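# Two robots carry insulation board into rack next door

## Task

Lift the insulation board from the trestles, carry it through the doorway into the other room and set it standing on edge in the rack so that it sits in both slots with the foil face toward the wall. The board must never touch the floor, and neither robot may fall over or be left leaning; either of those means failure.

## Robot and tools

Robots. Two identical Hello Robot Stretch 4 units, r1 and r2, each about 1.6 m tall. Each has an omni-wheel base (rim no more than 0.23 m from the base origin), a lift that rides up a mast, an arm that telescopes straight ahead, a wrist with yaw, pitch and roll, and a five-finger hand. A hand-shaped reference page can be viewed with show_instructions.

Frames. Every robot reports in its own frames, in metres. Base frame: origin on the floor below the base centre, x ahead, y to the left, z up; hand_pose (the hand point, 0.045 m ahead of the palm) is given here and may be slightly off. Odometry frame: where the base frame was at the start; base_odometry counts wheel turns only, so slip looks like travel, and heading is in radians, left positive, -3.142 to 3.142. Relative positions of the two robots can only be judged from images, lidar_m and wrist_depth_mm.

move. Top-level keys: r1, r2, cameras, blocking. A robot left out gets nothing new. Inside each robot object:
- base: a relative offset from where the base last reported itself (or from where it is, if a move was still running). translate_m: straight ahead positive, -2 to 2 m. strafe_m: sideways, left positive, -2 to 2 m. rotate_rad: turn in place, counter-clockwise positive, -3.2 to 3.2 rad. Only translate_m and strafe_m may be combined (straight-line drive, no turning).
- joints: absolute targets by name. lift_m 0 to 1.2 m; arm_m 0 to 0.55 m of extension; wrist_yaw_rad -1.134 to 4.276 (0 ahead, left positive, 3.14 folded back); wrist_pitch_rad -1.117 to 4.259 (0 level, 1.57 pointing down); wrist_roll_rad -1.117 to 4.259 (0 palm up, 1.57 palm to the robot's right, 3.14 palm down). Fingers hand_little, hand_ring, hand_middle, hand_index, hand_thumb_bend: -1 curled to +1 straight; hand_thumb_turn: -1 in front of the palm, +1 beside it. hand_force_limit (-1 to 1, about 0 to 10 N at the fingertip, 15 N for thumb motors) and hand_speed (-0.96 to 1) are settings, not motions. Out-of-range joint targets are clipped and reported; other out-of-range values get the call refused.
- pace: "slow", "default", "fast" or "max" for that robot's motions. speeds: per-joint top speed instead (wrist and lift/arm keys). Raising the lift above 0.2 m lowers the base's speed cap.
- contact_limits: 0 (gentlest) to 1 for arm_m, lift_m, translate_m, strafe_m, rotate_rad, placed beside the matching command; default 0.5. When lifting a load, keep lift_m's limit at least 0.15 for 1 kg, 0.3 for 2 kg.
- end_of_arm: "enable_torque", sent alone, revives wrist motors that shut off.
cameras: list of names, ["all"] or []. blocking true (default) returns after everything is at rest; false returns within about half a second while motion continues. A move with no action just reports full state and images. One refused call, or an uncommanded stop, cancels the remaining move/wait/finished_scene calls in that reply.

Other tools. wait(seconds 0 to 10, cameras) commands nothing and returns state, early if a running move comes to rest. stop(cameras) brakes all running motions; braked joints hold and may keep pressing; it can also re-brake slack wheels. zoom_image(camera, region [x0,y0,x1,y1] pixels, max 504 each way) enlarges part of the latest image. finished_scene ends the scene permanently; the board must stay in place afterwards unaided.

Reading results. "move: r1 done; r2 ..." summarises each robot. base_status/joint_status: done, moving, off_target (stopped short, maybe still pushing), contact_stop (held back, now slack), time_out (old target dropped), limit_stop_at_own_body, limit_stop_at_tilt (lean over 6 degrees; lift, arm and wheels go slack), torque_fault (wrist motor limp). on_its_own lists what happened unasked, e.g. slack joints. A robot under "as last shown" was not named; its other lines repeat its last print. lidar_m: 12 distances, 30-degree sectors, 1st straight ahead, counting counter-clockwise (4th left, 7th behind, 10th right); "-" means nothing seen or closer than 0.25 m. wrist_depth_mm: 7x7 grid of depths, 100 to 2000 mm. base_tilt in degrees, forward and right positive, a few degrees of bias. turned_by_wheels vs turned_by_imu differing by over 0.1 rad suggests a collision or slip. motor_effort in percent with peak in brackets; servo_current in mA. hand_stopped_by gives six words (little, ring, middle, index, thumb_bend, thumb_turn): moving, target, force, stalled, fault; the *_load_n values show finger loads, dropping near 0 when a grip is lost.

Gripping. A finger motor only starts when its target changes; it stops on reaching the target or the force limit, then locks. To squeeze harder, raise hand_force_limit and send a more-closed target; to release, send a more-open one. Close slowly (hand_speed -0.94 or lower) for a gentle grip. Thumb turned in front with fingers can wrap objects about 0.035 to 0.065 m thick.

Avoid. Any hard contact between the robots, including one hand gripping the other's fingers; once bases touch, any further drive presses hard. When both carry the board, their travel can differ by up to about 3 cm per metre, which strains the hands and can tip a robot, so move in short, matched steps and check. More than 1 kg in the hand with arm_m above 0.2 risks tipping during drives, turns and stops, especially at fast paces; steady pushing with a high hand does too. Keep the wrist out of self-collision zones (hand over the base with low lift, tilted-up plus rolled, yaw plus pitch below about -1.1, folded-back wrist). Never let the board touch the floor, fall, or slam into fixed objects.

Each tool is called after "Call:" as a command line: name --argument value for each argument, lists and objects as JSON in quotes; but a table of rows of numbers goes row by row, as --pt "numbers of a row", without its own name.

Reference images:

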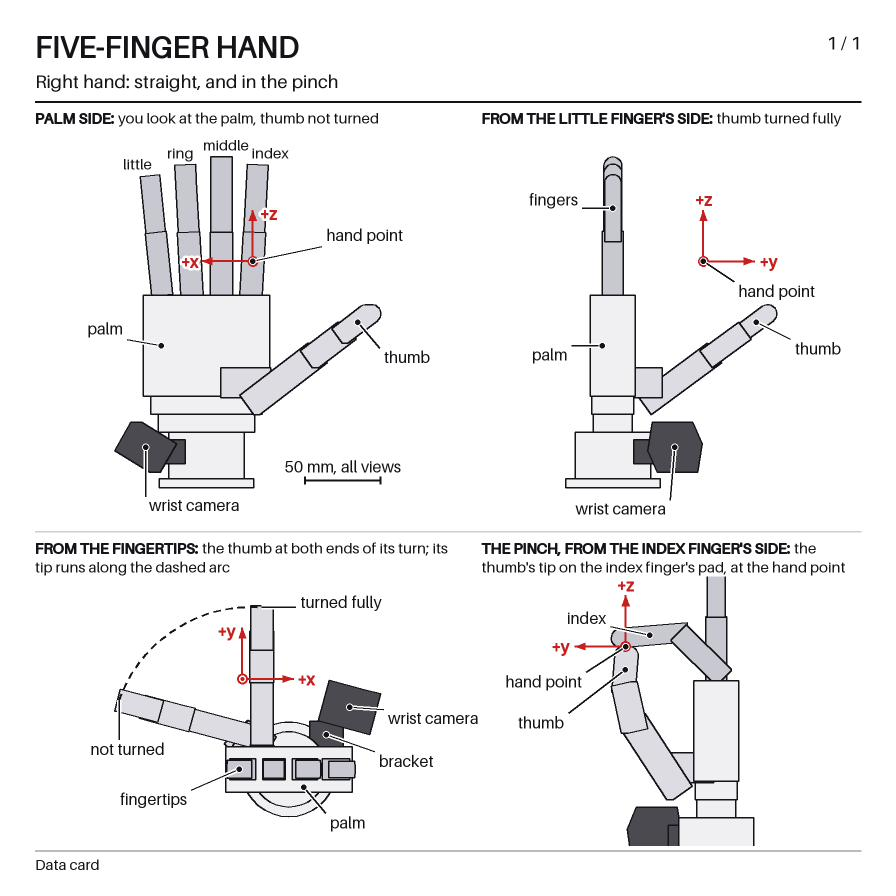

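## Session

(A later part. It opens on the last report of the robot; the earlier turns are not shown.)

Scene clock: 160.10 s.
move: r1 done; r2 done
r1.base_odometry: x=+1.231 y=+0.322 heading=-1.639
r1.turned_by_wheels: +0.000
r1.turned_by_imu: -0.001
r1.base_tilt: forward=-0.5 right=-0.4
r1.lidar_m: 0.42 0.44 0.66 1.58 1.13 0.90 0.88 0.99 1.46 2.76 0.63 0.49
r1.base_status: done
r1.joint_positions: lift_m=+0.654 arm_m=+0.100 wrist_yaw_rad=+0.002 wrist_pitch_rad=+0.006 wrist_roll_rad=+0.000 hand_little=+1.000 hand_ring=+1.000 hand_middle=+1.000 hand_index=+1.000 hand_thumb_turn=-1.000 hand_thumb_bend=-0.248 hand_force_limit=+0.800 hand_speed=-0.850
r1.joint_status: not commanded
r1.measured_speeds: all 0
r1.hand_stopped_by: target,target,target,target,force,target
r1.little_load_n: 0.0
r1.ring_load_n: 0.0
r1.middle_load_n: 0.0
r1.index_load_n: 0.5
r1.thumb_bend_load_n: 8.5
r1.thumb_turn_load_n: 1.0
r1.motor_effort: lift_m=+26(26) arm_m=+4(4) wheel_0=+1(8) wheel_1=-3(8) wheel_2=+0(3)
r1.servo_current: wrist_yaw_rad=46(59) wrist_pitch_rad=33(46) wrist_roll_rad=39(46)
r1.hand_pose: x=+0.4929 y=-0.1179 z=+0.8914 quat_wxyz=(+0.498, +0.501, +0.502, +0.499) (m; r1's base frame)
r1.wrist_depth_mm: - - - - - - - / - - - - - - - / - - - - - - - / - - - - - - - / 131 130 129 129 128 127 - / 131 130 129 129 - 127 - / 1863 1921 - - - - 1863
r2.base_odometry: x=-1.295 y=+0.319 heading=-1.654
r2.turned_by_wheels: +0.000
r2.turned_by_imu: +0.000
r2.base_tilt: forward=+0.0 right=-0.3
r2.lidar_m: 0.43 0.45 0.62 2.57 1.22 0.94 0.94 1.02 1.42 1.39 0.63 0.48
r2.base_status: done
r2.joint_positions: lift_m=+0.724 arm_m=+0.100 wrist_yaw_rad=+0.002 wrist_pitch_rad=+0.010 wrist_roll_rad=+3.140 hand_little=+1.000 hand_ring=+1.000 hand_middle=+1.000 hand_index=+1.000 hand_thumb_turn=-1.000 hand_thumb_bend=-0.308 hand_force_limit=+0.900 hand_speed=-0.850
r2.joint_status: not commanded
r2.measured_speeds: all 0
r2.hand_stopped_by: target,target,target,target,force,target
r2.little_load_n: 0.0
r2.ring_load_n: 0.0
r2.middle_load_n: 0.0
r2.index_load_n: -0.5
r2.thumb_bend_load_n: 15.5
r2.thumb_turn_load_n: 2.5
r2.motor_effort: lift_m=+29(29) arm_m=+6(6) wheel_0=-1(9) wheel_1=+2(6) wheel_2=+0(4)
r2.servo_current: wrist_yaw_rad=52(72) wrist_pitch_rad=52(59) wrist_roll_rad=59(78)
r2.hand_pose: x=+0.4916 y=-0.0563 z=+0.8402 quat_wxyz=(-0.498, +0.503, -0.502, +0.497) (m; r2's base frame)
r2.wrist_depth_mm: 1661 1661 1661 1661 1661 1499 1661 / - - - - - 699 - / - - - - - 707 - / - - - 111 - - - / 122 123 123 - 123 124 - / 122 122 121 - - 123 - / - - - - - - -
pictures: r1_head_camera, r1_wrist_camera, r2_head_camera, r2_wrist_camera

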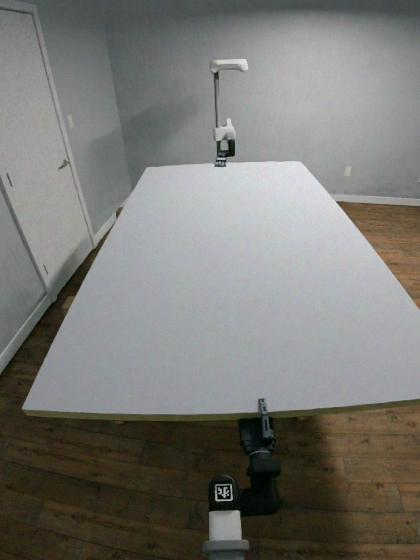

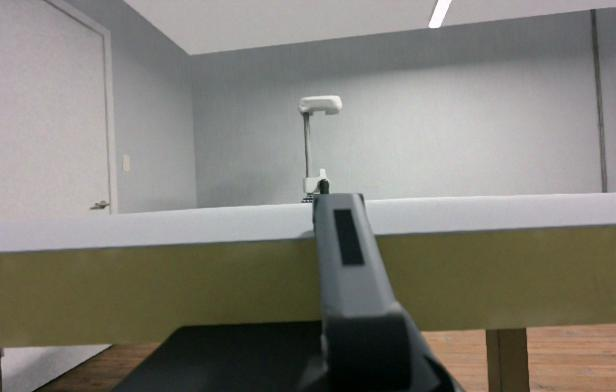

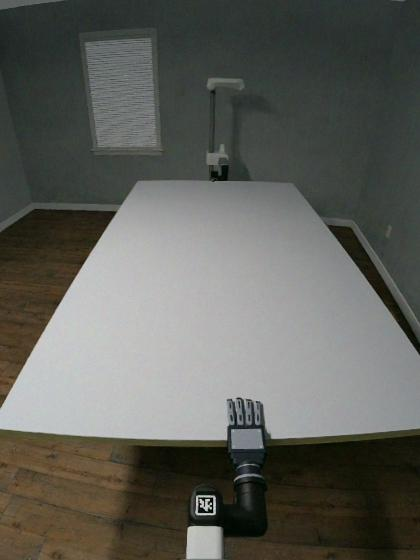

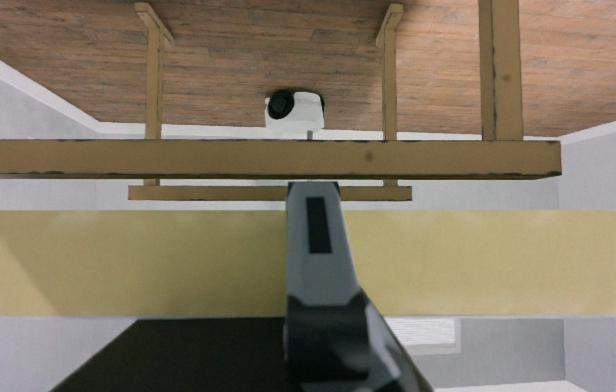

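Call:
move --r1 '{"base": {"strafe_m": -0.7}, "pace": "slow"}' --r2 '{"base": {"strafe_m": 0.7}, "pace": "slow"}' --cameras '["r1_head_camera", "r1_head_left_camera", "r1_wrist_camera", "r2_head_camera", "r2_wrist_camera"]'

Scene clock: 168.73 s.
move: r1 done; r2 done
r1.base_odometry: x=+0.533 y=+0.369 heading=-1.639
r1.turned_by_wheels: +0.000
r1.turned_by_imu: -0.006
r1.base_tilt: forward=-0.7 right=-0.3
r1.lidar_m: 0.43 0.46 0.61 2.29 1.27 0.99 0.96 1.04 1.67 2.05 0.63 0.45
r1.base_status: done
r1.joint_positions: lift_m=+0.654 arm_m=+0.100 wrist_yaw_rad=-0.003 wrist_pitch_rad=+0.006 wrist_roll_rad=+0.000 hand_little=+1.000 hand_ring=+1.000 hand_middle=+1.000 hand_index=+1.000 hand_thumb_turn=-1.000 hand_thumb_bend=-0.248 hand_force_limit=+0.800 hand_speed=-0.850
r1.joint_status: not commanded
r1.measured_speeds: all 0
r1.hand_stopped_by: target,target,target,target,force,target
r1.little_load_n: 0.0
r1.ring_load_n: 0.0
r1.middle_load_n: 0.0
r1.index_load_n: 0.0
r1.thumb_bend_load_n: 11.0
r1.thumb_turn_load_n: 1.5
r1.motor_effort: lift_m=+26(26) arm_m=+4(4) wheel_0=+4(11) wheel_1=-1(9) wheel_2=-7(9)
r1.servo_current: wrist_yaw_rad=52(65) wrist_pitch_rad=39(52) wrist_roll_rad=33(46)
r1.hand_pose: x=+0.4924 y=-0.1188 z=+0.8914 quat_wxyz=(+0.499, +0.502, +0.501, +0.498) (m; r1's base frame)
r1.wrist_depth_mm: - - - - - - - / - - - - - - - / - - - - - - - / - - - - - - - / 124 124 124 124 124 124 - / 124 124 124 124 - 124 124 / - 647 - - - - 1863
r2.base_odometry: x=-0.597 y=+0.261 heading=-1.654
r2.turned_by_wheels: +0.000
r2.turned_by_imu: +0.000
r2.base_tilt: forward=+0.0 right=-0.4
r2.lidar_m: 0.41 0.45 0.62 2.31 1.11 0.87 0.85 0.94 1.40 2.07 0.63 0.47
r2.base_status: done
r2.joint_positions: lift_m=+0.724 arm_m=+0.100 wrist_yaw_rad=-0.002 wrist_pitch_rad=+0.012 wrist_roll_rad=+3.140 hand_little=+1.000 hand_ring=+1.000 hand_middle=+1.000 hand_index=+1.000 hand_thumb_turn=-1.000 hand_thumb_bend=-0.308 hand_force_limit=+0.900 hand_speed=-0.850
r2.joint_status: not commanded
r2.measured_speeds: all 0
r2.hand_stopped_by: target,target,target,target,force,target
r2.little_load_n: 0.0
r2.ring_load_n: 0.0
r2.middle_load_n: 0.0
r2.index_load_n: 0.0
r2.thumb_bend_load_n: 16.0
r2.thumb_turn_load_n: 2.5
r2.motor_effort: lift_m=+29(29) arm_m=+5(6) wheel_0=-1(8) wheel_1=+3(7) wheel_2=-7(9)
r2.servo_current: wrist_yaw_rad=46(85) wrist_pitch_rad=59(65) wrist_roll_rad=46(72)
r2.hand_pose: x=+0.4913 y=-0.0571 z=+0.8396 quat_wxyz=(-0.496, +0.503, -0.503, +0.498) (m; r2's base frame)
r2.wrist_depth_mm: 1576 1464 1618 1661 1618 1576 1661 / - 1983 - - - - - / - - - - - - - / - - - - - - - / 122 122 122 - 121 120 - / 122 121 120 - - 119 - / - - - - - - -
pictures: r1_head_camera, r1_head_left_camera, r1_wrist_camera, r2_head_camera, r2_wrist_camera

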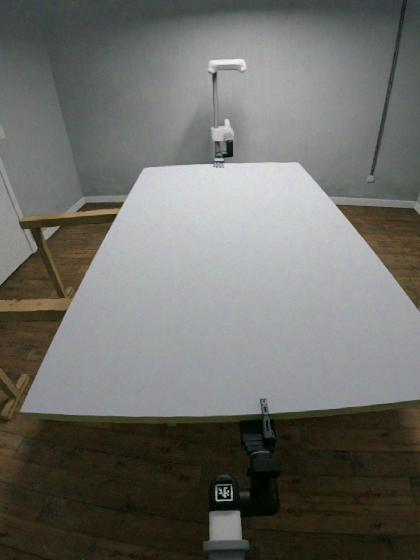

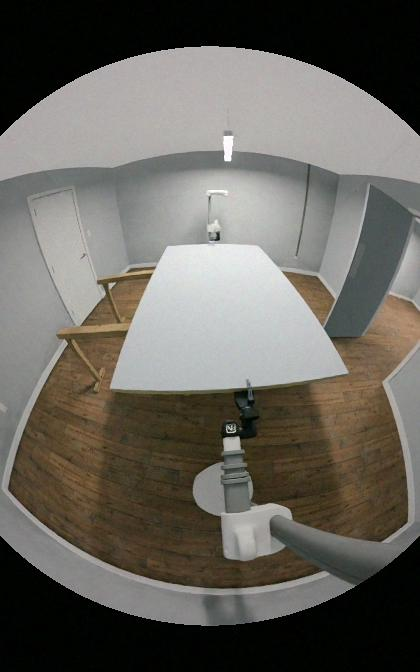

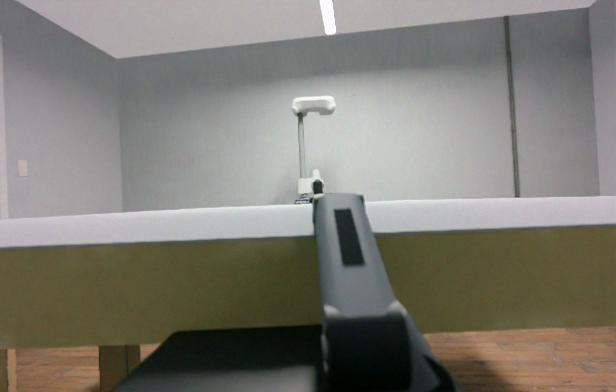

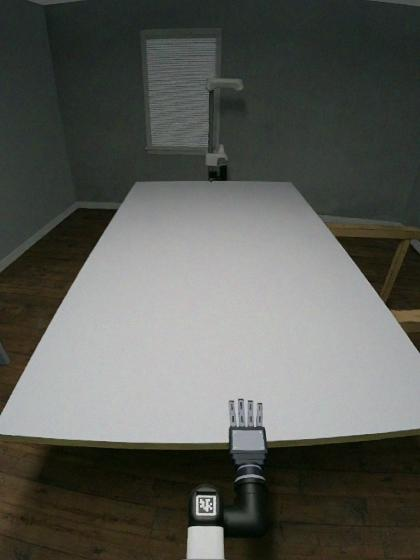

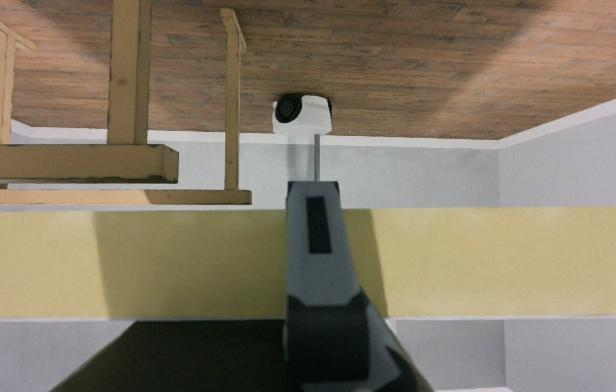

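Call:
move --r1 '{"base": {"strafe_m": -0.15}, "pace": "slow"}' --r2 '{"base": {"strafe_m": 0.15}, "pace": "slow"}'

Call:
move --r1 '{"joints": {"wrist_roll_rad": 0.25}, "speeds": {"wrist_roll_rad": 0.25}}' --r2 '{"joints": {"wrist_roll_rad": 2.89}, "speeds": {"wrist_roll_rad": 0.25}}' --cameras '["r1_head_camera", "r1_wrist_camera", "r2_head_camera", "r2_wrist_camera"]'

Scene clock: 172.50 s.
move: r1 done; r2 done
r1.base_odometry: x=+0.383 y=+0.380 heading=-1.639
r1.turned_by_wheels: -0.001
r1.turned_by_imu: -0.003
r1.base_tilt: forward=-0.6 right=-0.3
r1.lidar_m: 0.41 0.45 0.64 2.42 1.29 0.99 0.96 1.04 1.65 1.94 0.59 0.47
r1.base_status: done
r1.joint_positions: lift_m=+0.654 arm_m=+0.100 wrist_yaw_rad=-0.003 wrist_pitch_rad=+0.006 wrist_roll_rad=+0.000 hand_little=+1.000 hand_ring=+1.000 hand_middle=+1.000 hand_index=+1.000 hand_thumb_turn=-1.000 hand_thumb_bend=-0.248 hand_force_limit=+0.800 hand_speed=-0.850
r1.joint_status: not commanded
r1.measured_speeds: all 0
r1.hand_stopped_by: target,target,target,target,force,target
r1.little_load_n: 0.0
r1.ring_load_n: 0.0
r1.middle_load_n: 0.0
r1.index_load_n: 0.0
r1.thumb_bend_load_n: 11.5
r1.thumb_turn_load_n: 2.0
r1.motor_effort: lift_m=+26(26) arm_m=+4(4) wheel_0=+3(9) wheel_1=-2(7) wheel_2=-7(9)
r1.servo_current: wrist_yaw_rad=52(59) wrist_pitch_rad=33(46) wrist_roll_rad=39(46)
r1.hand_pose: x=+0.4923 y=-0.1189 z=+0.8914 quat_wxyz=(+0.499, +0.502, +0.501, +0.498) (m; r1's base frame)
r1.wrist_depth_mm: - - - - - - - / - - - - - - - / - - - - - - - / - - - - - - - / 123 123 124 124 124 124 - / 123 123 123 123 - 123 123 / 683 - - - - - 1863
r2.base_odometry: x=-0.448 y=+0.249 heading=-1.654
r2.turned_by_wheels: +0.000
r2.turned_by_imu: +0.000
r2.base_tilt: forward=+0.1 right=-0.3
r2.lidar_m: 0.41 0.44 0.62 2.17 1.08 0.86 0.83 0.93 1.39 2.24 0.63 0.48
r2.base_status: done
r2.joint_positions: lift_m=+0.724 arm_m=+0.100 wrist_yaw_rad=-0.002 wrist_pitch_rad=+0.013 wrist_roll_rad=+3.140 hand_little=+1.000 hand_ring=+1.000 hand_middle=+1.000 hand_index=+1.000 hand_thumb_turn=-1.000 hand_thumb_bend=-0.308 hand_force_limit=+0.900 hand_speed=-0.850
r2.joint_status: not commanded
r2.measured_speeds: all 0
r2.hand_stopped_by: target,target,target,target,force,target
r2.little_load_n: 0.0
r2.ring_load_n: 0.0
r2.middle_load_n: 0.0
r2.index_load_n: 0.0
r2.thumb_bend_load_n: 16.5
r2.thumb_turn_load_n: 2.5
r2.motor_effort: lift_m=+28(29) arm_m=+5(6) wheel_0=+0(7) wheel_1=+3(8) wheel_2=-6(9)
r2.servo_current: wrist_yaw_rad=52(85) wrist_pitch_rad=59(65) wrist_roll_rad=59(65)
r2.hand_pose: x=+0.4913 y=-0.0571 z=+0.8396 quat_wxyz=(-0.496, +0.503, -0.503, +0.498) (m; r2's base frame)
r2.wrist_depth_mm: 699 1576 1618 1618 1661 1661 1661 / 707 - - - - - - / 723 - - - - - - / - - - - - - - / 122 121 121 - 120 119 - / 121 120 119 - - 118 - / - - - - - - -
pictures: none

Scene clock: 173.93 s.
move: r1 done; r2 done
r1.base_odometry: x=+0.383 y=+0.380 heading=-1.639
r1.turned_by_wheels: +0.000
r1.turned_by_imu: +0.000
r1.base_tilt: forward=-0.7 right=-0.4
r1.lidar_m: 0.41 0.44 0.62 2.41 1.29 1.03 0.95 1.03 1.67 1.93 0.61 0.48
r1.base_status: not commanded
r1.joint_positions: lift_m=+0.654 arm_m=+0.100 wrist_yaw_rad=-0.003 wrist_pitch_rad=+0.006 wrist_roll_rad=+0.249 hand_little=+1.000 hand_ring=+1.000 hand_middle=+1.000 hand_index=+1.000 hand_thumb_turn=-1.000 hand_thumb_bend=-0.248 hand_force_limit=+0.800 hand_speed=-0.850
r1.joint_status: all done
r1.measured_speeds: all 0
r1.hand_stopped_by: target,target,target,target,force,target
r1.little_load_n: 0.0
r1.ring_load_n: 0.0
r1.middle_load_n: 0.0
r1.index_load_n: 0.0
r1.thumb_bend_load_n: 11.0
r1.thumb_turn_load_n: 3.0
r1.motor_effort: lift_m=+26(26) arm_m=+4(4) wheel_0=+3(4) wheel_1=-2(2) wheel_2=-7(8)
r1.servo_current: wrist_yaw_rad=52(65) wrist_pitch_rad=33(46) wrist_roll_rad=39(65)
r1.hand_pose: x=+0.4922 y=-0.1328 z=+0.8820 quat_wxyz=(+0.434, +0.561, +0.435, +0.556) (m; r1's base frame)
r1.wrist_depth_mm: - - - - - - - / - - - - - - - / - - - - - - - / - - - - - - - / 123 123 124 124 124 125 - / 122 123 123 124 - 124 - / 627 683 - - - - 1397
r2.base_odometry: x=-0.448 y=+0.249 heading=-1.654
r2.turned_by_wheels: +0.000
r2.turned_by_imu: +0.000
r2.base_tilt: forward=-0.1 right=-0.4
r2.lidar_m: 0.42 0.44 0.61 2.17 1.08 0.84 0.83 0.91 1.38 2.23 0.66 0.47
r2.base_status: not commanded
r2.joint_positions: lift_m=+0.724 arm_m=+0.100 wrist_yaw_rad=-0.002 wrist_pitch_rad=+0.013 wrist_roll_rad=+2.890 hand_little=+1.000 hand_ring=+1.000 hand_middle=+1.000 hand_index=+1.000 hand_thumb_turn=-1.000 hand_thumb_bend=-0.308 hand_force_limit=+0.900 hand_speed=-0.850
r2.joint_status: all done
r2.measured_speeds: all 0
r2.hand_stopped_by: target,target,target,target,force,target
r2.little_load_n: 0.0
r2.ring_load_n: 0.0
r2.middle_load_n: 0.0
r2.index_load_n: 0.0
r2.thumb_bend_load_n: 16.5
r2.thumb_turn_load_n: 2.5
r2.motor_effort: lift_m=+28(29) arm_m=+5(6) wheel_0=+0(0) wheel_1=+3(4) wheel_2=-6(7)
r2.servo_current: wrist_yaw_rad=52(72) wrist_pitch_rad=65(72) wrist_roll_rad=52(72)
r2.hand_pose: x=+0.4912 y=-0.0730 z=+0.8339 quat_wxyz=(-0.430, +0.562, -0.437, +0.556) (m; r2's base frame)
r2.wrist_depth_mm: - 1921 1863 1661 1499 1336 1229 / - - - - - 1708 1537 / - - - - - - - / - - - - - - - / 121 121 121 - 121 121 - / 120 119 120 - - 119 - / - - - - - - -
pictures: r1_head_camera, r1_wrist_camera, r2_head_camera, r2_wrist_camera

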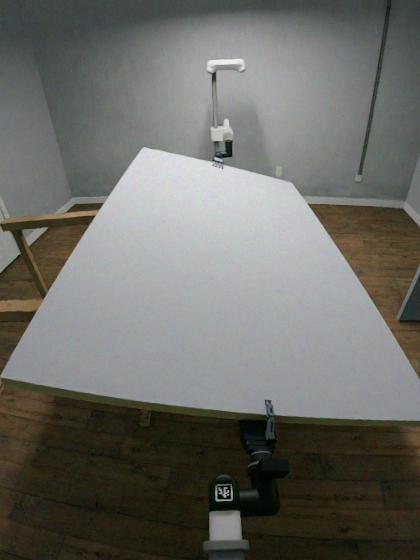

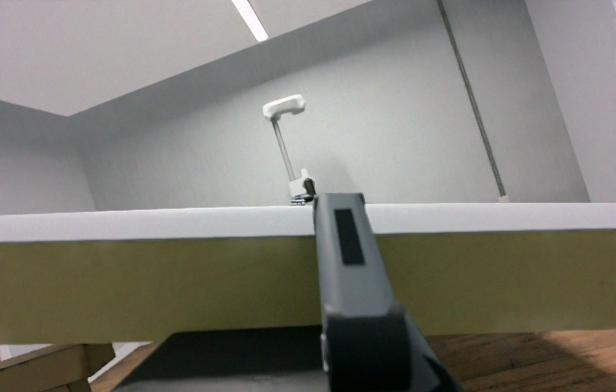

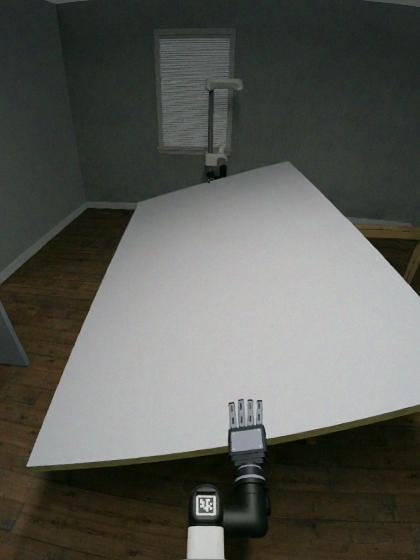

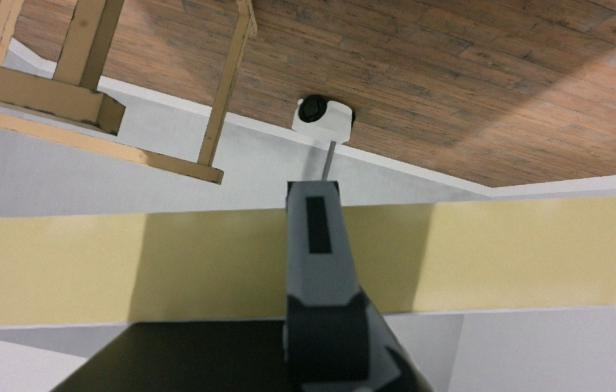

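Call:
move --r1 '{"joints": {"wrist_roll_rad": 0.75}, "speeds": {"wrist_roll_rad": 0.3}}' --r2 '{"joints": {"wrist_roll_rad": 2.39}, "speeds": {"wrist_roll_rad": 0.3}}' --cameras '["r1_head_camera", "r1_wrist_camera", "r2_head_camera", "r2_wrist_camera"]'

Scene clock: 176.57 s.
move: r1 done; r2 done
r1.base_odometry: x=+0.383 y=+0.380 heading=-1.639
r1.turned_by_wheels: +0.000
r1.turned_by_imu: -0.001
r1.base_tilt: forward=-0.8 right=-0.4
r1.lidar_m: 0.40 0.40 1.36 2.44 1.30 1.02 0.95 1.08 1.67 1.90 0.62 0.48
r1.base_status: not commanded
r1.joint_positions: lift_m=+0.654 arm_m=+0.100 wrist_yaw_rad=-0.003 wrist_pitch_rad=+0.006 wrist_roll_rad=+0.749 hand_little=+1.000 hand_ring=+1.000 hand_middle=+1.000 hand_index=+1.000 hand_thumb_turn=-1.000 hand_thumb_bend=-0.248 hand_force_limit=+0.800 hand_speed=-0.850
r1.joint_status: all done
r1.measured_speeds: all 0
r1.hand_stopped_by: target,target,target,target,force,target
r1.little_load_n: 0.0
r1.ring_load_n: 0.0
r1.middle_load_n: 0.0
r1.index_load_n: 0.0
r1.thumb_bend_load_n: 11.5
r1.thumb_turn_load_n: 4.0
r1.motor_effort: lift_m=+25(26) arm_m=+4(4) wheel_0=+3(4) wheel_1=-2(2) wheel_2=-8(8)
r1.servo_current: wrist_yaw_rad=46(59) wrist_pitch_rad=39(46) wrist_roll_rad=39(59)
r1.hand_pose: x=+0.4920 y=-0.1516 z=+0.8543 quat_wxyz=(+0.282, +0.651, +0.282, +0.646) (m; r1's base frame)
r1.wrist_depth_mm: - - - - - - - / - - - - - - - / - - - - - - - / - - - - - - 1661 / 122 123 124 124 126 126 - / 122 122 123 124 - 126 - / - - - - - - 1042
r2.base_odometry: x=-0.448 y=+0.249 heading=-1.654
r2.turned_by_wheels: +0.000
r2.turned_by_imu: +0.001
r2.base_tilt: forward=+0.1 right=-0.4
r2.lidar_m: 0.41 0.43 1.75 2.16 1.09 0.84 0.83 0.92 1.37 2.23 0.63 0.48
r2.base_status: not commanded
r2.joint_positions: lift_m=+0.724 arm_m=+0.100 wrist_yaw_rad=-0.002 wrist_pitch_rad=+0.013 wrist_roll_rad=+2.390 hand_little=+1.000 hand_ring=+1.000 hand_middle=+1.000 hand_index=+1.000 hand_thumb_turn=-1.000 hand_thumb_bend=-0.308 hand_force_limit=+0.900 hand_speed=-0.850
r2.joint_status: all done
r2.measured_speeds: all 0
r2.hand_stopped_by: target,target,target,target,force,target
r2.little_load_n: 0.0
r2.ring_load_n: 0.5
r2.middle_load_n: 0.5
r2.index_load_n: 0.0
r2.thumb_bend_load_n: 16.5
r2.thumb_turn_load_n: 5.0
r2.motor_effort: lift_m=+28(29) arm_m=+6(6) wheel_0=+0(0) wheel_1=+3(4) wheel_2=-7(7)
r2.servo_current: wrist_yaw_rad=39(85) wrist_pitch_rad=65(65) wrist_roll_rad=52(85)
r2.hand_pose: x=+0.4911 y=-0.1064 z=+0.8348 quat_wxyz=(-0.279, +0.652, -0.284, +0.645) (m; r2's base frame)
r2.wrist_depth_mm: - - - - 1464 1160 976 / - - - - 1808 1366 1098 / - - - - - 1661 1281 / - - - - - 1863 1537 / 119 119 120 - 122 123 - / 117 118 118 - - 121 - / - - - - - - -
pictures: r1_head_camera, r1_wrist_camera, r2_head_camera, r2_wrist_camera

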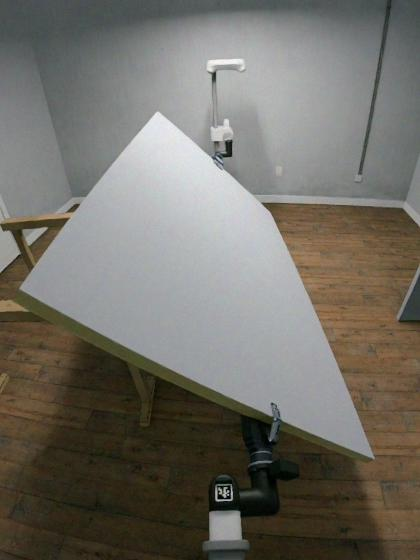

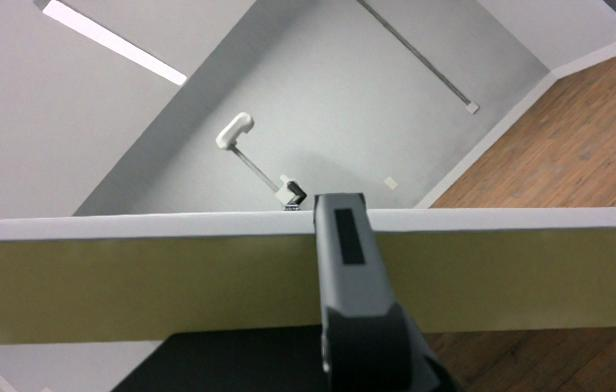

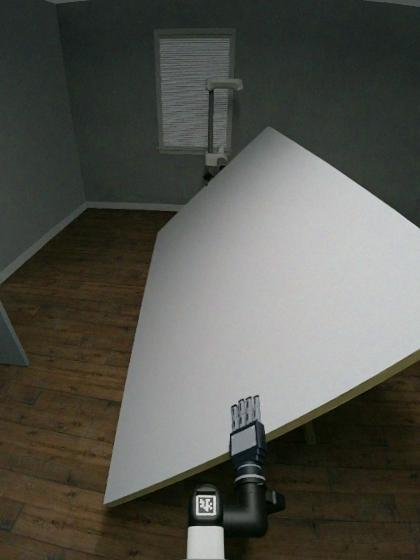

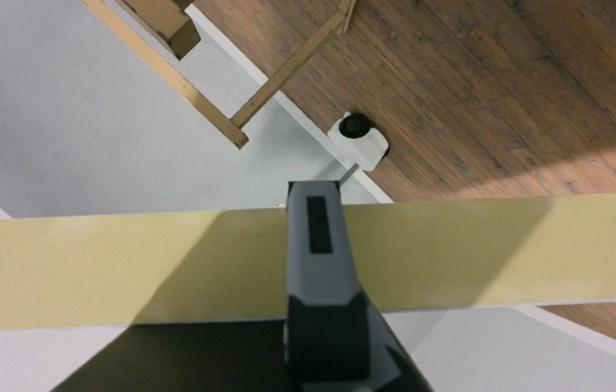

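Call:
move --r1 '{"base": {"strafe_m": 0.022}, "joints": {"lift_m": 0.666}, "pace": "slow"}' --r2 '{"base": {"strafe_m": 0.022}, "joints": {"lift_m": 0.712}, "pace": "slow"}'

Call:
move --r1 '{"joints": {"wrist_roll_rad": 1.2, "lift_m": 0.677}, "speeds": {"wrist_roll_rad": 0.3, "lift_m": 0.03}}' --r2 '{"joints": {"wrist_roll_rad": 1.94, "lift_m": 0.701}, "speeds": {"wrist_roll_rad": 0.3, "lift_m": 0.03}}' --cameras '["r1_head_camera", "r1_wrist_camera", "r2_head_camera", "r2_wrist_camera"]'

Scene clock: 179.23 s.
move: r1 done; r2 done
r1.base_odometry: x=+0.405 y=+0.378 heading=-1.640
r1.turned_by_wheels: +0.000
r1.turned_by_imu: -0.001
r1.base_tilt: forward=-0.5 right=-0.4
r1.lidar_m: 0.41 0.45 1.36 2.40 1.27 1.03 0.95 1.02 1.69 1.96 0.64 0.43
r1.base_status: done
r1.joint_positions: lift_m=+0.665 arm_m=+0.100 wrist_yaw_rad=-0.003 wrist_pitch_rad=+0.006 wrist_roll_rad=+0.749 hand_little=+1.000 hand_ring=+1.000 hand_middle=+1.000 hand_index=+1.000 hand_thumb_turn=-1.000 hand_thumb_bend=-0.248 hand_force_limit=+0.800 hand_speed=-0.850
r1.joint_status: all done
r1.measured_speeds: all 0
r1.hand_stopped_by: target,target,target,target,force,target
r1.little_load_n: 0.0
r1.ring_load_n: 0.0
r1.middle_load_n: 0.0
r1.index_load_n: -0.5
r1.thumb_bend_load_n: 12.0
r1.thumb_turn_load_n: 4.5
r1.motor_effort: lift_m=+26(28) arm_m=+4(4) wheel_0=-2(6) wheel_1=+4(7) wheel_2=-3(6)
r1.servo_current: wrist_yaw_rad=46(52) wrist_pitch_rad=33(52) wrist_roll_rad=39(39)
r1.hand_pose: x=+0.4920 y=-0.1516 z=+0.8653 quat_wxyz=(+0.282, +0.651, +0.282, +0.646) (m; r1's base frame)
r1.wrist_depth_mm: - - - - - - - / - - - - - - - / - - - - - - - / - - - - - - 1661 / 124 124 124 124 125 125 - / 123 123 124 124 - 124 1060 / - - - - - - 1042
r2.base_odometry: x=-0.426 y=+0.247 heading=-1.655
r2.turned_by_wheels: +0.000
r2.turned_by_imu: +0.001
r2.base_tilt: forward=-0.1 right=-0.4
r2.lidar_m: 0.42 0.45 1.88 2.15 1.09 0.84 0.84 0.92 1.37 2.25 0.62 0.47
r2.base_status: done
r2.joint_positions: lift_m=+0.712 arm_m=+0.100 wrist_yaw_rad=-0.002 wrist_pitch_rad=+0.013 wrist_roll_rad=+2.390 hand_little=+1.000 hand_ring=+1.000 hand_middle=+1.000 hand_index=+1.000 hand_thumb_turn=-1.000 hand_thumb_bend=-0.308 hand_force_limit=+0.900 hand_speed=-0.850
r2.joint_status: all done
r2.measured_speeds: all 0
r2.hand_stopped_by: target,target,target,target,force,target
r2.little_load_n: 0.0
r2.ring_load_n: 0.0
r2.middle_load_n: 0.0
r2.index_load_n: 0.0
r2.thumb_bend_load_n: 16.5
r2.thumb_turn_load_n: 6.0
r2.motor_effort: lift_m=+22(28) arm_m=+5(6) wheel_0=-2(6) wheel_1=+3(7) wheel_2=-2(5)
r2.servo_current: wrist_yaw_rad=46(72) wrist_pitch_rad=59(65) wrist_roll_rad=46(65)
r2.hand_pose: x=+0.4911 y=-0.1064 z=+0.8224 quat_wxyz=(-0.279, +0.652, -0.284, +0.645) (m; r2's base frame)
r2.wrist_depth_mm: - 1537 - - 1499 1138 946 / - - - - 1808 1366 1098 / - - - - - 1618 1229 / - - - - - 1863 1464 / 117 118 119 - 122 124 - / 115 117 118 - - 123 - / - - - - - - -
pictures: none

Scene clock: 181.17 s.
move: r1 done; r2 done
r1.base_odometry: x=+0.405 y=+0.378 heading=-1.640
r1.turned_by_wheels: +0.000
r1.turned_by_imu: +0.000
r1.base_tilt: forward=-0.5 right=-0.4
r1.lidar_m: 0.40 0.97 1.34 2.39 1.28 1.01 0.95 1.03 1.70 1.94 2.10 0.45
r1.base_status: not commanded
r1.joint_positions: lift_m=+0.676 arm_m=+0.100 wrist_yaw_rad=-0.003 wrist_pitch_rad=+0.007 wrist_roll_rad=+1.199 hand_little=+1.000 hand_ring=+1.000 hand_middle=+1.000 hand_index=+1.000 hand_thumb_turn=-1.000 hand_thumb_bend=-0.248 hand_force_limit=+0.800 hand_speed=-0.850
r1.joint_status: all done
r1.measured_speeds: all 0
r1.hand_stopped_by: target,target,target,target,force,target
r1.little_load_n: 0.0
r1.ring_load_n: 0.0
r1.middle_load_n: 0.0
r1.index_load_n: 0.0
r1.thumb_bend_load_n: 13.0
r1.thumb_turn_load_n: 4.5
r1.motor_effort: lift_m=+26(30) arm_m=+4(4) wheel_0=-2(3) wheel_1=+4(4) wheel_2=-3(4)
r1.servo_current: wrist_yaw_rad=46(59) wrist_pitch_rad=26(46) wrist_roll_rad=33(59)
r1.hand_pose: x=+0.4918 y=-0.1553 z=+0.8463 quat_wxyz=(+0.131, +0.697, +0.130, +0.692) (m; r1's base frame)
r1.wrist_depth_mm: - - - - - - 1576 / - - - - - - 1464 / - - - - - - 1366 / - - - - - 1756 1281 / 124 124 124 125 125 125 - / 123 123 124 124 - 125 1025 / - - - - - - 1042
r2.base_odometry: x=-0.426 y=+0.247 heading=-1.655
r2.turned_by_wheels: +0.000
r2.turned_by_imu: +0.000
r2.base_tilt: forward=+0.0 right=-0.4
r2.lidar_m: 0.42 1.74 1.86 2.14 1.07 0.85 0.83 0.89 1.37 2.26 1.37 0.44
r2.base_status: not commanded
r2.joint_positions: lift_m=+0.701 arm_m=+0.100 wrist_yaw_rad=-0.002 wrist_pitch_rad=+0.013 wrist_roll_rad=+1.941 hand_little=+1.000 hand_ring=+1.000 hand_middle=+1.000 hand_index=+1.000 hand_thumb_turn=-1.000 hand_thumb_bend=-0.308 hand_force_limit=+0.900 hand_speed=-0.850
r2.joint_status: all done
r2.measured_speeds: all 0
r2.hand_stopped_by: target,target,target,target,force,target
r2.little_load_n: 0.0
r2.ring_load_n: 0.0
r2.middle_load_n: 0.0
r2.index_load_n: 0.0
r2.thumb_bend_load_n: 15.5
r2.thumb_turn_load_n: 5.5
r2.motor_effort: lift_m=+22(23) arm_m=+6(6) wheel_0=-2(2) wheel_1=+2(4) wheel_2=-3(3)
r2.servo_current: wrist_yaw_rad=39(72) wrist_pitch_rad=59(72) wrist_roll_rad=46(85)
r2.hand_pose: x=+0.4912 y=-0.1328 z=+0.8259 quat_wxyz=(-0.128, +0.699, -0.131, +0.691) (m; r2's base frame)
r2.wrist_depth_mm: - - - - 1808 1229 960 / - - - - 1863 1308 991 / - - - - - 1430 1078 / - - - - - 1397 1138 / 113 115 118 - 123 126 - / 113 114 116 - - 125 1281 / - - - - - - 1464
pictures: r1_head_camera, r1_wrist_camera, r2_head_camera, r2_wrist_camera

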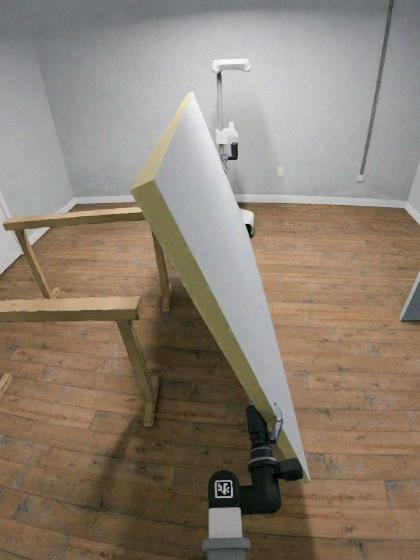

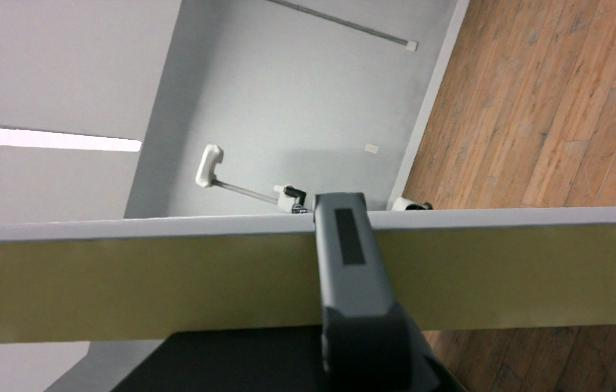

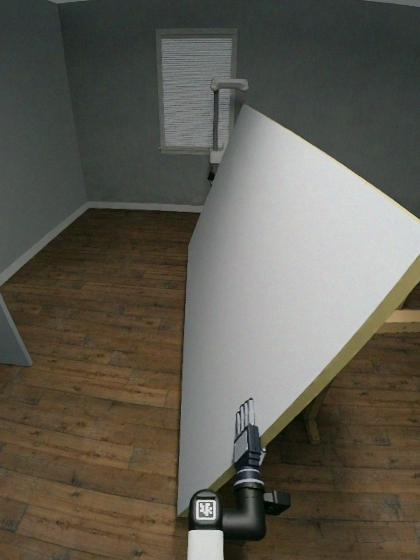

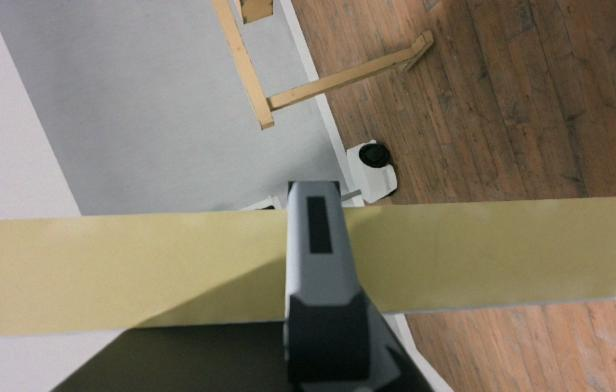

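Call:
move --r1 '{"base": {"strafe_m": 0.01}, "joints": {"wrist_roll_rad": 1.5708, "lift_m": 0.689}, "speeds": {"wrist_roll_rad": 0.25, "lift_m": 0.03}, "pace": "slow"}' --r2 '{"base": {"strafe_m": 0.01}, "joints": {"wrist_roll_rad": 1.5708, "lift_m": 0.689}, "speeds": {"wrist_roll_rad": 0.25, "lift_m": 0.03}, "pace": "slow"}' --cameras '["r1_head_camera", "r1_wrist_camera", "r2_head_camera", "r2_wrist_camera"]'

Scene clock: 188.67 s.
move: r1 done; r2 done
r1.base_odometry: x=+0.415 y=+0.378 heading=-1.640
r1.turned_by_wheels: +0.000
r1.turned_by_imu: -0.001
r1.base_tilt: forward=-0.6 right=-0.5
r1.lidar_m: 0.44 0.99 1.32 2.38 1.27 1.01 0.93 1.06 1.71 1.98 2.10 0.43
r1.base_status: done
r1.joint_positions: lift_m=+0.688 arm_m=+0.100 wrist_yaw_rad=-0.003 wrist_pitch_rad=+0.007 wrist_roll_rad=+1.570 hand_little=+1.000 hand_ring=+1.000 hand_middle=+1.000 hand_index=+1.000 hand_thumb_turn=-1.000 hand_thumb_bend=-0.248 hand_force_limit=+0.800 hand_speed=-0.850
r1.joint_status: all done
r1.measured_speeds: all 0
r1.hand_stopped_by: target,target,target,target,force,target
r1.little_load_n: 0.0
r1.ring_load_n: 0.0
r1.middle_load_n: 0.0
r1.index_load_n: 0.5
r1.thumb_bend_load_n: 15.5
r1.thumb_turn_load_n: 6.0
r1.motor_effort: lift_m=+25(30) arm_m=+4(4) wheel_0=-2(6) wheel_1=+2(8) wheel_2=-1(3)
r1.servo_current: wrist_yaw_rad=52(65) wrist_pitch_rad=33(46) wrist_roll_rad=33(52)
r1.hand_pose: x=+0.4916 y=-0.1483 z=+0.8343 quat_wxyz=(+0.001, +0.710, -0.001, +0.704) (m; r1's base frame)
r1.wrist_depth_mm: - - - - - 1618 1160 / - - - - - 1618 1160 / - - - - - 1661 1182 / - - - - - 1576 1098 / 124 124 124 124 125 124 - / 123 124 124 124 - 124 1078 / - - - - - - 1205
r2.base_odometry: x=-0.416 y=+0.246 heading=-1.655
r2.turned_by_wheels: +0.000
r2.turned_by_imu: +0.001
r2.base_tilt: forward=+0.1 right=-0.2
r2.lidar_m: 0.46 1.73 1.87 2.14 1.10 0.85 0.83 0.91 1.37 2.26 1.37 0.43
r2.base_status: done
r2.joint_positions: lift_m=+0.689 arm_m=+0.100 wrist_yaw_rad=-0.002 wrist_pitch_rad=+0.013 wrist_roll_rad=+1.572 hand_little=+1.000 hand_ring=+1.000 hand_middle=+1.000 hand_index=+1.000 hand_thumb_turn=-1.000 hand_thumb_bend=-0.308 hand_force_limit=+0.900 hand_speed=-0.850
r2.joint_status: all done
r2.measured_speeds: all 0
r2.hand_stopped_by: target,target,target,target,force,target
r2.little_load_n: 0.5
r2.ring_load_n: 0.0
r2.middle_load_n: 0.5
r2.index_load_n: 0.0
r2.thumb_bend_load_n: 15.0
r2.thumb_turn_load_n: 5.0
r2.motor_effort: lift_m=+22(24) arm_m=+5(6) wheel_0=-2(7) wheel_1=+2(7) wheel_2=-1(3)
r2.servo_current: wrist_yaw_rad=26(72) wrist_pitch_rad=65(65) wrist_roll_rad=59(78)
r2.hand_pose: x=+0.4914 y=-0.1480 z=+0.8335 quat_wxyz=(+0.000, +0.712, -0.001, +0.703) (m; r2's base frame)
r2.wrist_depth_mm: - - - - - 1499 1138 / - - - - - 1464 1118 / - - - - - 1464 1078 / - - - - - 1308 1118 / 111 114 116 - 124 128 - / 111 113 115 - - 128 1042 / - - - - - 1281 1098
pictures: r1_head_camera, r1_wrist_camera, r2_head_camera, r2_wrist_camera

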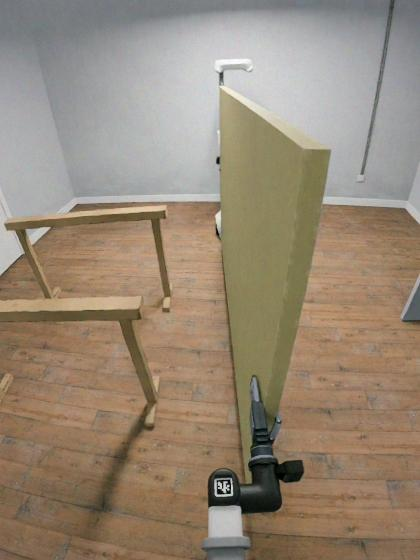

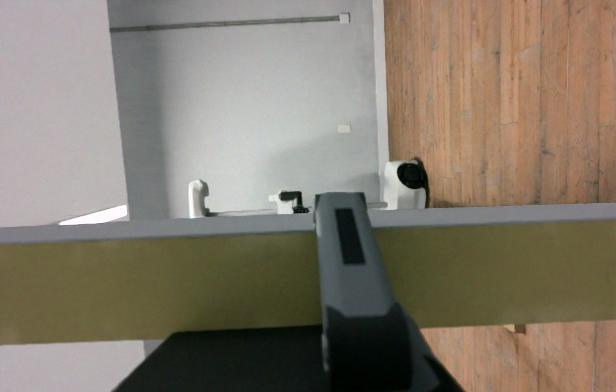

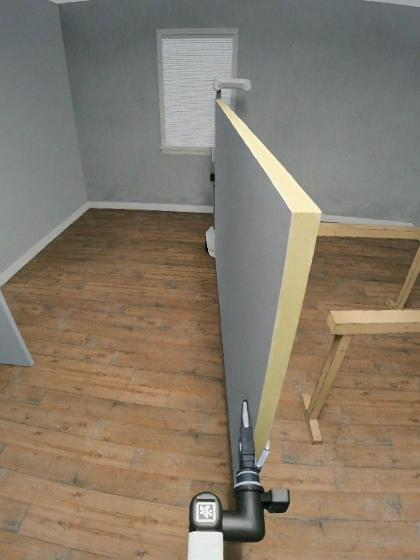

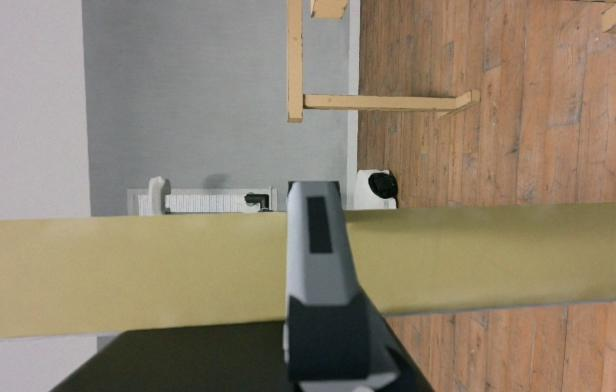

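Call:
move --r1 '{"base": {"translate_m": -0.158, "strafe_m": -0.087}, "pace": "slow"}' --r2 '{"base": {"translate_m": 0.158, "strafe_m": 0.087}, "pace": "slow"}' --cameras '["r1_wrist_camera", "r2_wrist_camera"]'

Scene clock: 215.00 s.
move: r1 done; r2 done
r1.base_odometry: x=+0.339 y=+0.541 heading=-1.640
r1.turned_by_wheels: -0.001
r1.turned_by_imu: -0.002
r1.base_tilt: forward=-0.7 right=-0.3
r1.lidar_m: 0.45 1.14 1.53 2.28 1.10 0.83 0.81 0.87 1.46 1.85 2.02 0.44
r1.base_status: done
r1.joint_positions: lift_m=+0.688 arm_m=+0.100 wrist_yaw_rad=-0.003 wrist_pitch_rad=+0.008 wrist_roll_rad=+1.570 hand_little=+1.000 hand_ring=+1.000 hand_middle=+1.000 hand_index=+1.000 hand_thumb_turn=-1.000 hand_thumb_bend=-0.248 hand_force_limit=+0.800 hand_speed=-0.850
r1.joint_status: not commanded
r1.measured_speeds: all 0
r1.hand_stopped_by: target,target,target,target,force,target
r1.little_load_n: 0.5
r1.ring_load_n: 0.0
r1.middle_load_n: 0.0
r1.index_load_n: 0.0
r1.thumb_bend_load_n: 16.0
r1.thumb_turn_load_n: 5.5
r1.motor_effort: lift_m=+26(26) arm_m=+4(4) wheel_0=-3(5) wheel_1=-3(8) wheel_2=-2(5)
r1.servo_current: wrist_yaw_rad=39(59) wrist_pitch_rad=39(46) wrist_roll_rad=33(46)
r1.hand_pose: x=+0.4916 y=-0.1483 z=+0.8342 quat_wxyz=(+0.001, +0.710, -0.001, +0.704) (m; r1's base frame)
r1.wrist_depth_mm: - - - - - 1661 1160 / - - - - - 1618 1182 / - - - - - 1661 1182 / - - - - - 1464 1138 / 124 124 124 125 125 124 - / 123 123 123 124 - 124 1078 / - - - - - - 1182
r2.base_odometry: x=-0.343 y=+0.082 heading=-1.655
r2.turned_by_wheels: +0.000
r2.turned_by_imu: +0.001
r2.base_tilt: forward=+0.0 right=-0.3
r2.lidar_m: 0.44 1.57 1.55 2.03 1.24 1.00 0.97 1.06 1.61 2.35 1.13 0.43
r2.base_status: done
r2.joint_positions: lift_m=+0.689 arm_m=+0.100 wrist_yaw_rad=-0.002 wrist_pitch_rad=+0.013 wrist_roll_rad=+1.572 hand_little=+1.000 hand_ring=+1.000 hand_middle=+1.000 hand_index=+1.000 hand_thumb_turn=-1.000 hand_thumb_bend=-0.308 hand_force_limit=+0.900 hand_speed=-0.850
r2.joint_status: not commanded
r2.measured_speeds: all 0
r2.hand_stopped_by: target,target,target,target,force,target
r2.little_load_n: 0.0
r2.ring_load_n: 0.0
r2.middle_load_n: 0.0
r2.index_load_n: 0.0
r2.thumb_bend_load_n: 14.5
r2.thumb_turn_load_n: 5.0
r2.motor_effort: lift_m=+22(23) arm_m=+5(6) wheel_0=+2(5) wheel_1=+1(6) wheel_2=-6(10)
r2.servo_current: wrist_yaw_rad=46(72) wrist_pitch_rad=65(72) wrist_roll_rad=46(65)
r2.hand_pose: x=+0.4914 y=-0.1480 z=+0.8335 quat_wxyz=(+0.000, +0.712, -0.001, +0.703) (m; r2's base frame)
r2.wrist_depth_mm: - - - - - 1537 1098 / - - - - - 1366 1098 / - - - - - 1499 1118 / - - - - - 1397 1098 / 111 114 117 - 124 127 - / 111 113 116 - - 127 1060 / - - - - - 1366 1118
pictures: r1_wrist_camera, r2_wrist_camera

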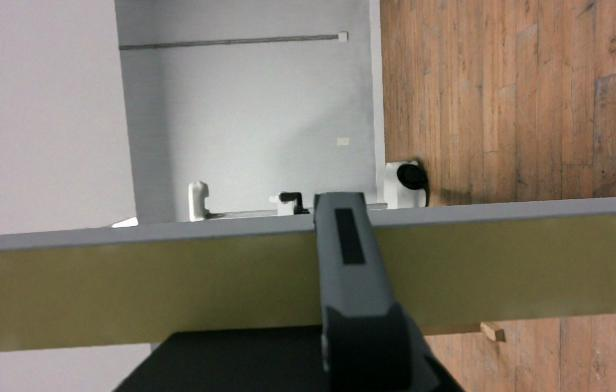

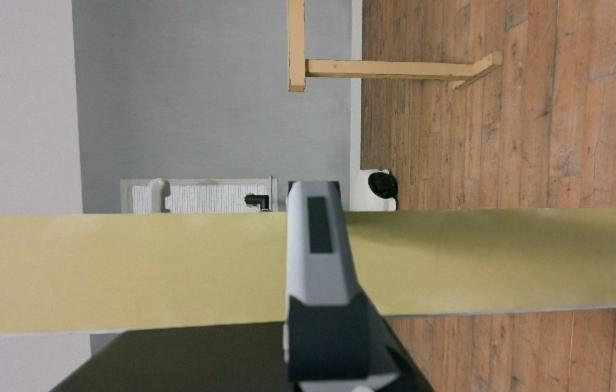

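Call:
move --r1 '{"base": {"translate_m": -0.158, "strafe_m": -0.087}, "pace": "slow"}' --r2 '{"base": {"translate_m": 0.158, "strafe_m": 0.087}, "pace": "slow"}'

Call:
move --r1 '{"base": {"translate_m": 0.0256, "strafe_m": 0.1526}, "joints": {"wrist_yaw_rad": -0.131}, "speeds": {"wrist_yaw_rad": 0.08}, "pace": "slow"}' --r2 '{"base": {"translate_m": 0.0256, "strafe_m": 0.1526}, "joints": {"wrist_yaw_rad": -0.131}, "speeds": {"wrist_yaw_rad": 0.08}, "pace": "slow"}' --cameras '["r1_head_camera", "r1_wrist_camera", "r2_head_camera", "r2_wrist_camera"]'

Scene clock: 219.17 s.
move: r1 done; r2 done
r1.base_odometry: x=+0.263 y=+0.705 heading=-1.641
r1.turned_by_wheels: +0.000
r1.turned_by_imu: -0.002
r1.base_tilt: forward=-0.7 right=-0.4
r1.lidar_m: 0.39 1.36 1.81 1.91 0.92 0.68 0.66 0.73 1.19 1.73 1.88 0.46
r1.base_status: done
r1.joint_positions: lift_m=+0.688 arm_m=+0.100 wrist_yaw_rad=-0.003 wrist_pitch_rad=+0.008 wrist_roll_rad=+1.570 hand_little=+1.000 hand_ring=+1.000 hand_middle=+1.000 hand_index=+1.000 hand_thumb_turn=-1.000 hand_thumb_bend=-0.248 hand_force_limit=+0.800 hand_speed=-0.850
r1.joint_status: not commanded
r1.measured_speeds: all 0
r1.hand_stopped_by: target,target,target,target,force,target
r1.little_load_n: 0.0
r1.ring_load_n: 0.0
r1.middle_load_n: 0.0
r1.index_load_n: 0.0
r1.thumb_bend_load_n: 16.0
r1.thumb_turn_load_n: 6.0
r1.motor_effort: lift_m=+26(26) arm_m=+4(4) wheel_0=-1(4) wheel_1=-3(8) wheel_2=-2(4)
r1.servo_current: wrist_yaw_rad=39(59) wrist_pitch_rad=39(46) wrist_roll_rad=33(46)
r1.hand_pose: x=+0.4916 y=-0.1483 z=+0.8342 quat_wxyz=(+0.001, +0.710, -0.001, +0.704) (m; r1's base frame)
r1.wrist_depth_mm: - - - - - 1618 1138 / - - - - - 1618 1160 / - - - - - 1661 1205 / - - - - - 1499 1138 / 124 124 124 124 125 125 - / 123 123 124 124 - 124 1078 / - - - - - - 1205
r2.base_odometry: x=-0.269 y=-0.083 heading=-1.655
r2.turned_by_wheels: +0.000
r2.turned_by_imu: +0.000
r2.base_tilt: forward=+0.0 right=-0.3
r2.lidar_m: 0.44 1.41 1.39 1.94 1.46 1.15 1.11 1.23 1.84 2.46 0.93 0.44
r2.base_status: done
r2.joint_positions: lift_m=+0.689 arm_m=+0.100 wrist_yaw_rad=-0.002 wrist_pitch_rad=+0.013 wrist_roll_rad=+1.572 hand_little=+1.000 hand_ring=+1.000 hand_middle=+1.000 hand_index=+1.000 hand_thumb_turn=-1.000 hand_thumb_bend=-0.308 hand_force_limit=+0.900 hand_speed=-0.850
r2.joint_status: not commanded
r2.measured_speeds: all 0
r2.hand_stopped_by: target,target,target,target,force,target
r2.little_load_n: 0.0
r2.ring_load_n: 0.0
r2.middle_load_n: 0.0
r2.index_load_n: 0.0
r2.thumb_bend_load_n: 14.5
r2.thumb_turn_load_n: 4.5
r2.motor_effort: lift_m=+22(23) arm_m=+5(6) wheel_0=+2(8) wheel_1=+1(6) wheel_2=-6(12)
r2.servo_current: wrist_yaw_rad=59(72) wrist_pitch_rad=65(72) wrist_roll_rad=52(72)
r2.hand_pose: x=+0.4914 y=-0.1480 z=+0.8335 quat_wxyz=(+0.000, +0.712, -0.001, +0.703) (m; r2's base frame)
r2.wrist_depth_mm: - - - - - 1397 1078 / - - - - - 1430 1098 / - - - - - 1499 1118 / - - - - - 1464 1098 / 111 114 117 - 125 127 - / 111 113 116 - - 127 1078 / - - - - - 1336 1098
pictures: none

Scene clock: 221.93 s.
move: r1 done; r2 done
r1.base_odometry: x=+0.414 y=+0.669 heading=-1.641
r1.turned_by_wheels: -0.001
r1.turned_by_imu: -0.001
r1.base_tilt: forward=-0.7 right=-0.4
r1.lidar_m: 0.50 1.27 1.77 1.93 0.90 0.72 0.67 0.74 1.21 1.87 2.08 0.42
r1.base_status: done
r1.joint_positions: lift_m=+0.688 arm_m=+0.100 wrist_yaw_rad=-0.136 wrist_pitch_rad=+0.008 wrist_roll_rad=+1.570 hand_little=+1.000 hand_ring=+1.000 hand_middle=+1.000 hand_index=+1.000 hand_thumb_turn=-1.000 hand_thumb_bend=-0.248 hand_force_limit=+0.800 hand_speed=-0.850
r1.joint_status: all done
r1.measured_speeds: all 0
r1.hand_stopped_by: target,target,target,target,force,target
r1.little_load_n: 0.0
r1.ring_load_n: 0.0
r1.middle_load_n: 0.0
r1.index_load_n: 0.0
r1.thumb_bend_load_n: 16.5
r1.thumb_turn_load_n: 7.5
r1.motor_effort: lift_m=+26(26) arm_m=+4(4) wheel_0=+0(6) wheel_1=+3(7) wheel_2=-10(11)
r1.servo_current: wrist_yaw_rad=52(111) wrist_pitch_rad=39(46) wrist_roll_rad=39(46)
r1.hand_pose: x=+0.4701 y=-0.1762 z=+0.8342 quat_wxyz=(+0.048, +0.708, -0.048, +0.703) (m; r1's base frame)
r1.wrist_depth_mm: - - - - - 1576 1160 / - - - - - 1618 1160 / - - - - - 1661 1205 / - - - - - 1576 1138 / 122 122 122 123 123 123 - / 121 121 121 - - 122 - / - - - - - - 1182
r2.base_odometry: x=-0.120 y=-0.121 heading=-1.656
r2.turned_by_wheels: -0.001
r2.turned_by_imu: +0.000
r2.base_tilt: forward=-0.2 right=-0.2
r2.lidar_m: 0.53 1.27 1.38 1.78 1.44 1.16 1.14 1.22 1.85 2.56 1.03 0.42
r2.base_status: done
r2.joint_positions: lift_m=+0.689 arm_m=+0.100 wrist_yaw_rad=-0.135 wrist_pitch_rad=+0.013 wrist_roll_rad=+1.572 hand_little=+1.000 hand_ring=+1.000 hand_middle=+1.000 hand_index=+1.000 hand_thumb_turn=-1.000 hand_thumb_bend=-0.308 hand_force_limit=+0.900 hand_speed=-0.850
r2.joint_status: all done
r2.measured_speeds: all 0
r2.hand_stopped_by: target,target,target,target,force,target
r2.little_load_n: 0.0
r2.ring_load_n: 0.0
r2.middle_load_n: 0.0
r2.index_load_n: 0.0
r2.thumb_bend_load_n: 14.5
r2.thumb_turn_load_n: 5.0
r2.motor_effort: lift_m=+22(23) arm_m=+5(6) wheel_0=-1(8) wheel_1=+2(7) wheel_2=-9(11)
r2.servo_current: wrist_yaw_rad=46(98) wrist_pitch_rad=65(72) wrist_roll_rad=59(65)
r2.hand_pose: x=+0.4699 y=-0.1760 z=+0.8335 quat_wxyz=(+0.047, +0.710, -0.048, +0.701) (m; r2's base frame)
r2.wrist_depth_mm: - - - - - 1464 1098 / - - - - - 1430 1098 / - - - - - 1464 1098 / - - - - - 1397 1098 / 111 113 117 - 124 127 - / 110 112 115 - - 127 1078 / - - - - - 1336 1118
pictures: r1_head_camera, r1_wrist_camera, r2_head_camera, r2_wrist_camera

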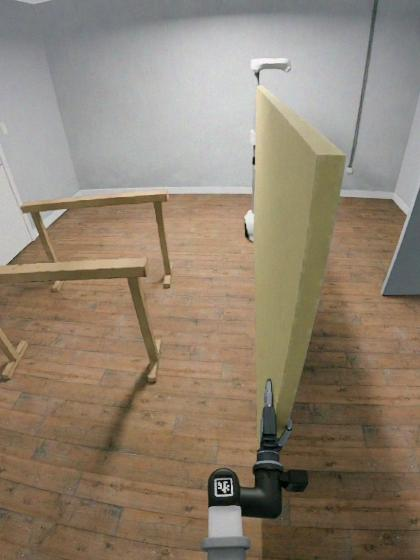

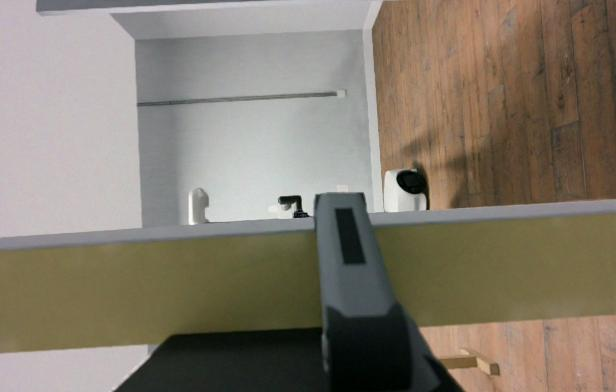

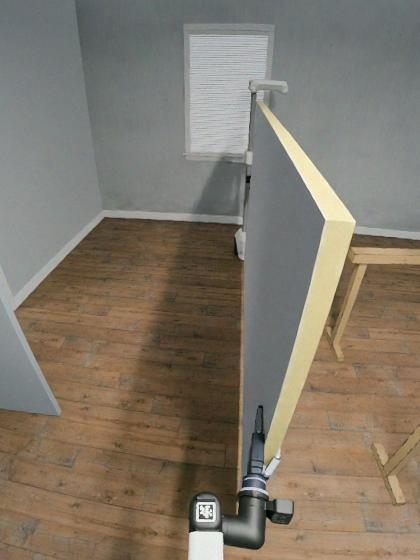

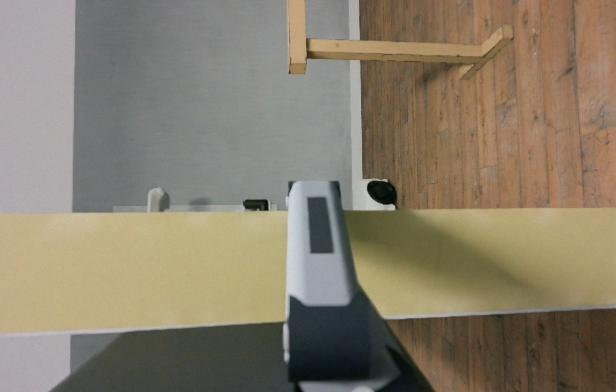

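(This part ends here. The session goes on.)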